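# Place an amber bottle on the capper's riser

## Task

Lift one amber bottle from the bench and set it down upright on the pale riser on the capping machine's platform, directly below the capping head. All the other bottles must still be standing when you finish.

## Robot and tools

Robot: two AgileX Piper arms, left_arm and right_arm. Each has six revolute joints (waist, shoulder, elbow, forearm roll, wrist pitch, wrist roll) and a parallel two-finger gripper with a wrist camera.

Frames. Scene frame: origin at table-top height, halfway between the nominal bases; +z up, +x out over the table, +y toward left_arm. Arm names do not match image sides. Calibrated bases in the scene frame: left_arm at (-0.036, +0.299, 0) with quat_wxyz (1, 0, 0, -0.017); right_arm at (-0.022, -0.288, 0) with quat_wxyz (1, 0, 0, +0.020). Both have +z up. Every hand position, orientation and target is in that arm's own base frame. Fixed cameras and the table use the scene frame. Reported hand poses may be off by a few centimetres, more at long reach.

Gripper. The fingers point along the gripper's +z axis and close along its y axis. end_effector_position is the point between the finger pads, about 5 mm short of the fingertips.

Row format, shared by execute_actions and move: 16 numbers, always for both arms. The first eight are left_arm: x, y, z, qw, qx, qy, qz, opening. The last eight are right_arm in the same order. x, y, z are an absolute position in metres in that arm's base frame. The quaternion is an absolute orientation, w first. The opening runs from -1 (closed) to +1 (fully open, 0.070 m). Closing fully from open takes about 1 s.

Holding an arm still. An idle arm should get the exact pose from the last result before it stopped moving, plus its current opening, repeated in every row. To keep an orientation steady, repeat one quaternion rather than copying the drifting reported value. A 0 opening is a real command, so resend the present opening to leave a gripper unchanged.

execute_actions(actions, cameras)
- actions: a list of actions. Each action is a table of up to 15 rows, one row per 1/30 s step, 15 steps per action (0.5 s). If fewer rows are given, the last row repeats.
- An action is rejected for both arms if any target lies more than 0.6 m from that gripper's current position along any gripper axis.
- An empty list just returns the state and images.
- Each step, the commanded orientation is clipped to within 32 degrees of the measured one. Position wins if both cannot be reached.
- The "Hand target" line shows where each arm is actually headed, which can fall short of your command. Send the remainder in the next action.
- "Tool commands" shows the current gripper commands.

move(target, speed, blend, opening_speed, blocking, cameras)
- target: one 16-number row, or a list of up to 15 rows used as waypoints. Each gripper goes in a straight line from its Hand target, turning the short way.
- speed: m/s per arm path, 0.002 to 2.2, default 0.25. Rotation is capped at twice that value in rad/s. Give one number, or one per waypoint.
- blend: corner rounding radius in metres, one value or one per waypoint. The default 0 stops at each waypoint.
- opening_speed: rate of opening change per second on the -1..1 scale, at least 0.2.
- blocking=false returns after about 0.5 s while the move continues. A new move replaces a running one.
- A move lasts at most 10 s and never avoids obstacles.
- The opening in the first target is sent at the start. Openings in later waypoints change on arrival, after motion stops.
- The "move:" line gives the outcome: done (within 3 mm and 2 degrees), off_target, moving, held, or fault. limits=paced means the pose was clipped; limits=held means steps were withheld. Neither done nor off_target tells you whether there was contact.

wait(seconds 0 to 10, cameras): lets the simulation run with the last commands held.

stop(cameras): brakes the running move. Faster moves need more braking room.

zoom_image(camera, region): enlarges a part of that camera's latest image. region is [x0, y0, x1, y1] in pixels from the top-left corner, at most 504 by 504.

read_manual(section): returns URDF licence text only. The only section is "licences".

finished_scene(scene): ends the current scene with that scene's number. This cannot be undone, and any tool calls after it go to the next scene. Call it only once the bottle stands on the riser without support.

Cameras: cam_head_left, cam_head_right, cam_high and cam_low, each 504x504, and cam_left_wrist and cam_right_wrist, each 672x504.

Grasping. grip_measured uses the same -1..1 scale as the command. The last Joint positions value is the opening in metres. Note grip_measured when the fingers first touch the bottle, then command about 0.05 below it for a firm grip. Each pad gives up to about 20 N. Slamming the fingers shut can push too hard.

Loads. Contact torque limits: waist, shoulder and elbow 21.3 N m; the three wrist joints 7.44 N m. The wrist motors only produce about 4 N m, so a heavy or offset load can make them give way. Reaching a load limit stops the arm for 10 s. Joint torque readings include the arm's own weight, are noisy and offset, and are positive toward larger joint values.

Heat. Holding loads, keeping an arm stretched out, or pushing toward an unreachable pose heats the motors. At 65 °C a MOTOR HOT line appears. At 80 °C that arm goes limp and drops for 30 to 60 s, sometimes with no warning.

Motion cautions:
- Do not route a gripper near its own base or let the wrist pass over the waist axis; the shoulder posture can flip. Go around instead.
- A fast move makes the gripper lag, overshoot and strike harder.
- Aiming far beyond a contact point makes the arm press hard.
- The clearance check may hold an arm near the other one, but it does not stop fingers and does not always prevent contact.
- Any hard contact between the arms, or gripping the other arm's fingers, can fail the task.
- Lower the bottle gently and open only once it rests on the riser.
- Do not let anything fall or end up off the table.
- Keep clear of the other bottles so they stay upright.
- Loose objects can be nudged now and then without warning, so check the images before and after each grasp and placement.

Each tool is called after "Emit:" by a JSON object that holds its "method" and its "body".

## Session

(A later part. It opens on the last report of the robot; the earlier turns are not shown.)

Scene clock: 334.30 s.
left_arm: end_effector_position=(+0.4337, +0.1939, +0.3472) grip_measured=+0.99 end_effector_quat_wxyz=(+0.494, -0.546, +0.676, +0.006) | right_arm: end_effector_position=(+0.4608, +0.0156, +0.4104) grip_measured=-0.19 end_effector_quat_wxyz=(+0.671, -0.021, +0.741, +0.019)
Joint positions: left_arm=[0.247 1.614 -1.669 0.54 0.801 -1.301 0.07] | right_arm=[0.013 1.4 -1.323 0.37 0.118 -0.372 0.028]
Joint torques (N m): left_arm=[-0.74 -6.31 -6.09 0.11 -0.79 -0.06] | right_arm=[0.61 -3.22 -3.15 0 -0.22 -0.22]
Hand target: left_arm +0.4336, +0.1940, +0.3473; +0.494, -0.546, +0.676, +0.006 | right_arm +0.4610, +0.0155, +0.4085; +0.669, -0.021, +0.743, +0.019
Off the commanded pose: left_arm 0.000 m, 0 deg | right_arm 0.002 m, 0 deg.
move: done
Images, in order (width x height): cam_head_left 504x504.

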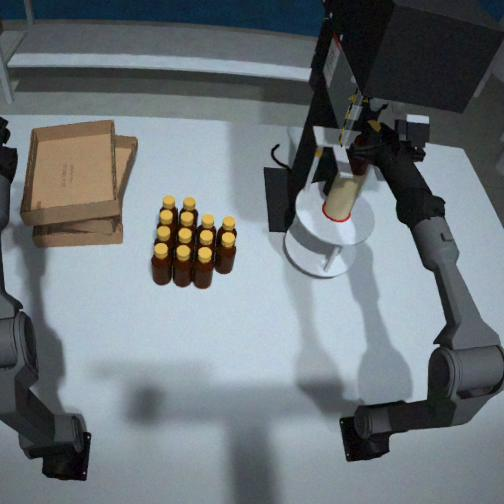

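Emit:
{"method": "move", "body": {"target": [[0.4336,0.1940,0.3473,0.494,-0.546,0.676,0.006,1,0.461,0.0155,0.4102,0.6689,-0.0210,0.7428,0.0188,-0.32],[0.4336,0.1940,0.3473,0.494,-0.546,0.676,0.006,1,0.461,0.0155,0.4102,0.6689,-0.0210,0.7428,0.0188,0.4]], "speed": 0.02, "opening_speed": 0.5, "cameras": ["cam_high","cam_head_left","cam_right_wrist"]}}

Emit:
{"method": "zoom_image", "body": {"camera": "cam_high", "region": [240, 210, 400, 370]}}

Scene clock: 342.13 s.
left_arm: end_effector_position=(+0.4337, +0.1939, +0.3472) grip_measured=+0.99 end_effector_quat_wxyz=(+0.494, -0.546, +0.676, +0.006) | right_arm: end_effector_position=(+0.4612, +0.0158, +0.4096) grip_measured=+0.40 end_effector_quat_wxyz=(+0.668, -0.021, +0.743, +0.019)
Joint positions: left_arm=[0.247 1.614 -1.669 0.54 0.801 -1.301 0.07] | right_arm=[0.013 1.402 -1.328 0.352 0.127 -0.354 0.049]
Joint torques (N m): left_arm=[-0.92 -6.13 -6.02 0.1 -0.77 -0.07] | right_arm=[-0.08 -4.8 -6.23 -0.06 -1.28 -0.12]
Hand target: left_arm +0.4336, +0.1940, +0.3473; +0.494, -0.546, +0.676, +0.006 | right_arm +0.4610, +0.0155, +0.4102; +0.669, -0.021, +0.743, +0.019
Off the commanded pose: left_arm 0.000 m, 0 deg | right_arm 0.001 m, 0 deg.
move: done
Images, in order (width x height): cam_head_left 504x504, cam_high 504x504, cam_right_wrist 672x504.

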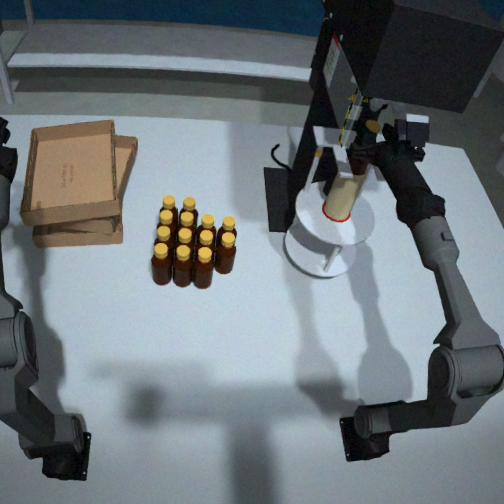

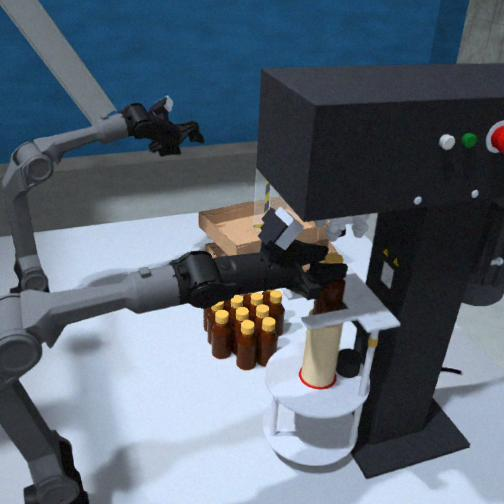

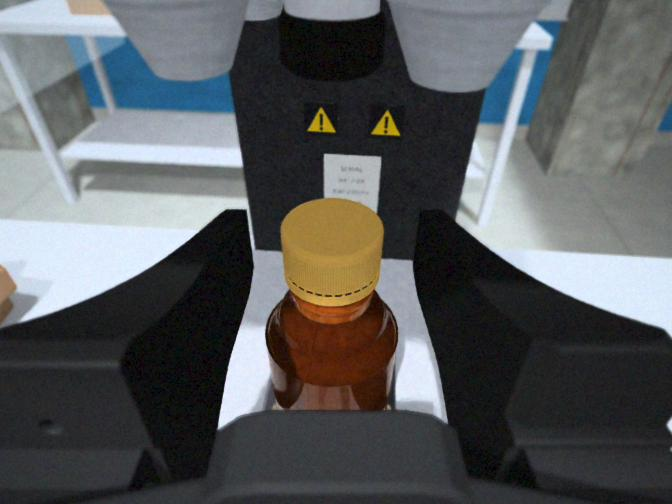

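Scaled by 3.150.

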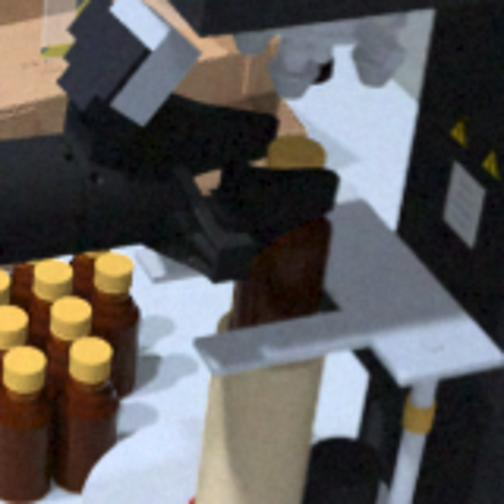

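Emit:
{"method": "move", "body": {"target": [[0.4336,0.1940,0.3473,0.494,-0.546,0.676,0.006,1,0.36,0.0102,0.4125,0.6689,-0.0210,0.7428,0.0188,0.4],[0.4336,0.1940,0.3473,0.494,-0.546,0.676,0.006,1,0.28,0.006,0.39,0.6689,-0.0210,0.7428,0.0188,0.4]], "speed": [0.05,0.2], "blend": 0.02}}

Emit:
{"method": "zoom_image", "body": {"camera": "cam_high", "region": [240, 210, 400, 400]}}

Emit:
{"method": "zoom_image", "body": {"camera": "cam_right_wrist", "region": [220, 0, 460, 360]}}

Scene clock: 353.97 s.
left_arm: end_effector_position=(+0.4337, +0.1939, +0.3472) grip_measured=+0.99 end_effector_quat_wxyz=(+0.494, -0.546, +0.676, +0.006) | right_arm: end_effector_position=(+0.2799, +0.0060, +0.3902) grip_measured=+0.40 end_effector_quat_wxyz=(+0.669, -0.021, +0.743, +0.018)
Joint positions: left_arm=[0.247 1.614 -1.669 0.54 0.801 -1.301 0.07] | right_arm=[-0.105 0.744 -0.854 0.495 0.341 -0.488 0.049]
Joint torques (N m): left_arm=[-0.77 -6.09 -6.18 0.1 -0.77 -0.06] | right_arm=[0.01 1.15 -4.82 -0.01 -0.91 -0.03]
Hand target: left_arm +0.4336, +0.1940, +0.3473; +0.494, -0.546, +0.676, +0.006 | right_arm +0.2800, +0.0061, +0.3900; +0.669, -0.021, +0.743, +0.019
Off the commanded pose: left_arm 0.000 m, 0 deg | right_arm 0.000 m, 0 deg.
move: done

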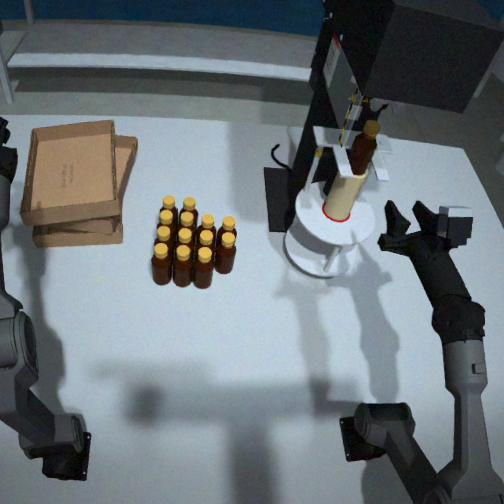

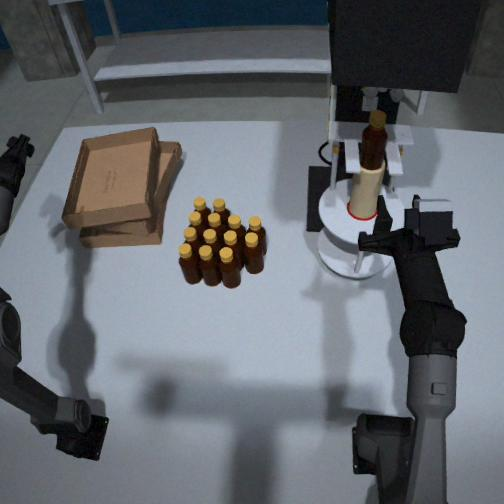

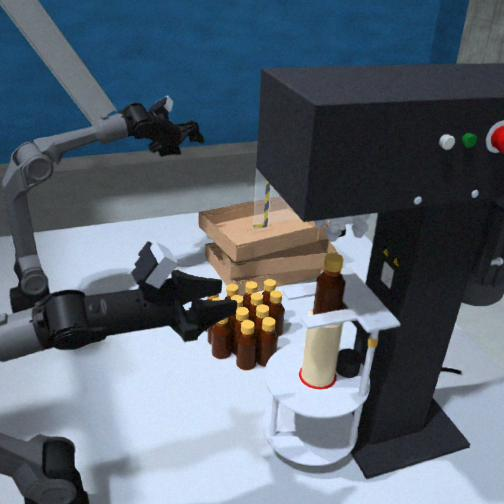

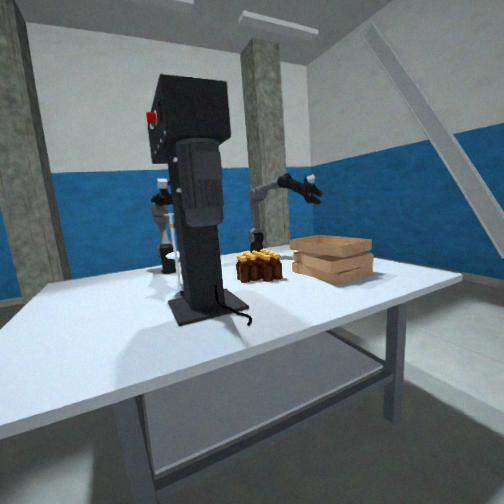

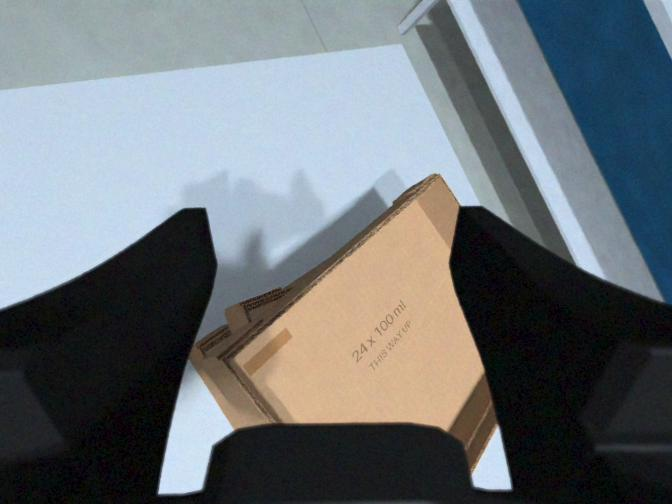

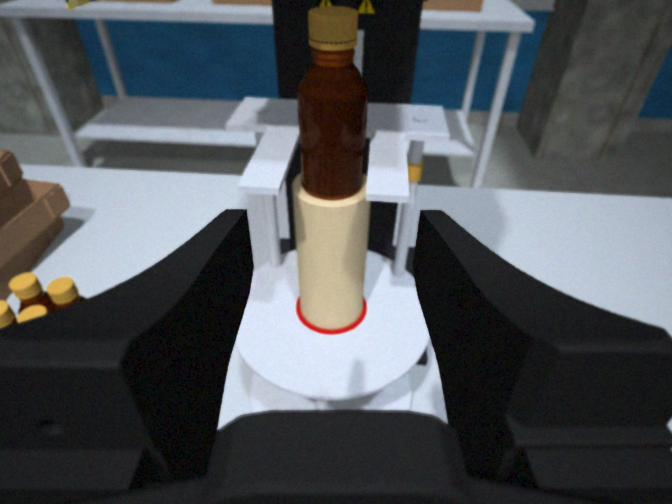

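Scaled by 2.653.

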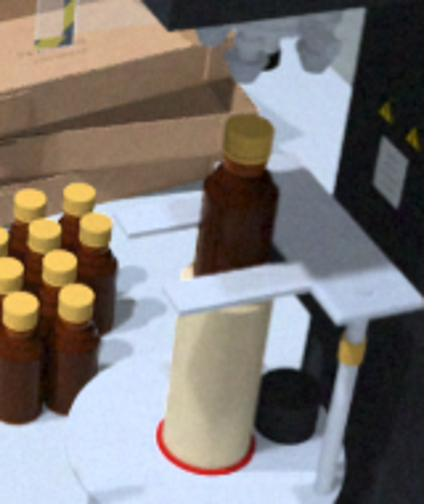

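Scaled by 1.400.

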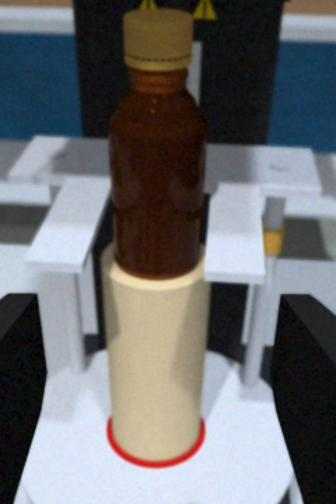

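Upright, centred, others standing.

Emit:
{"method": "finished_scene", "body": {"scene": 2}}

The scene is finished: the task was done.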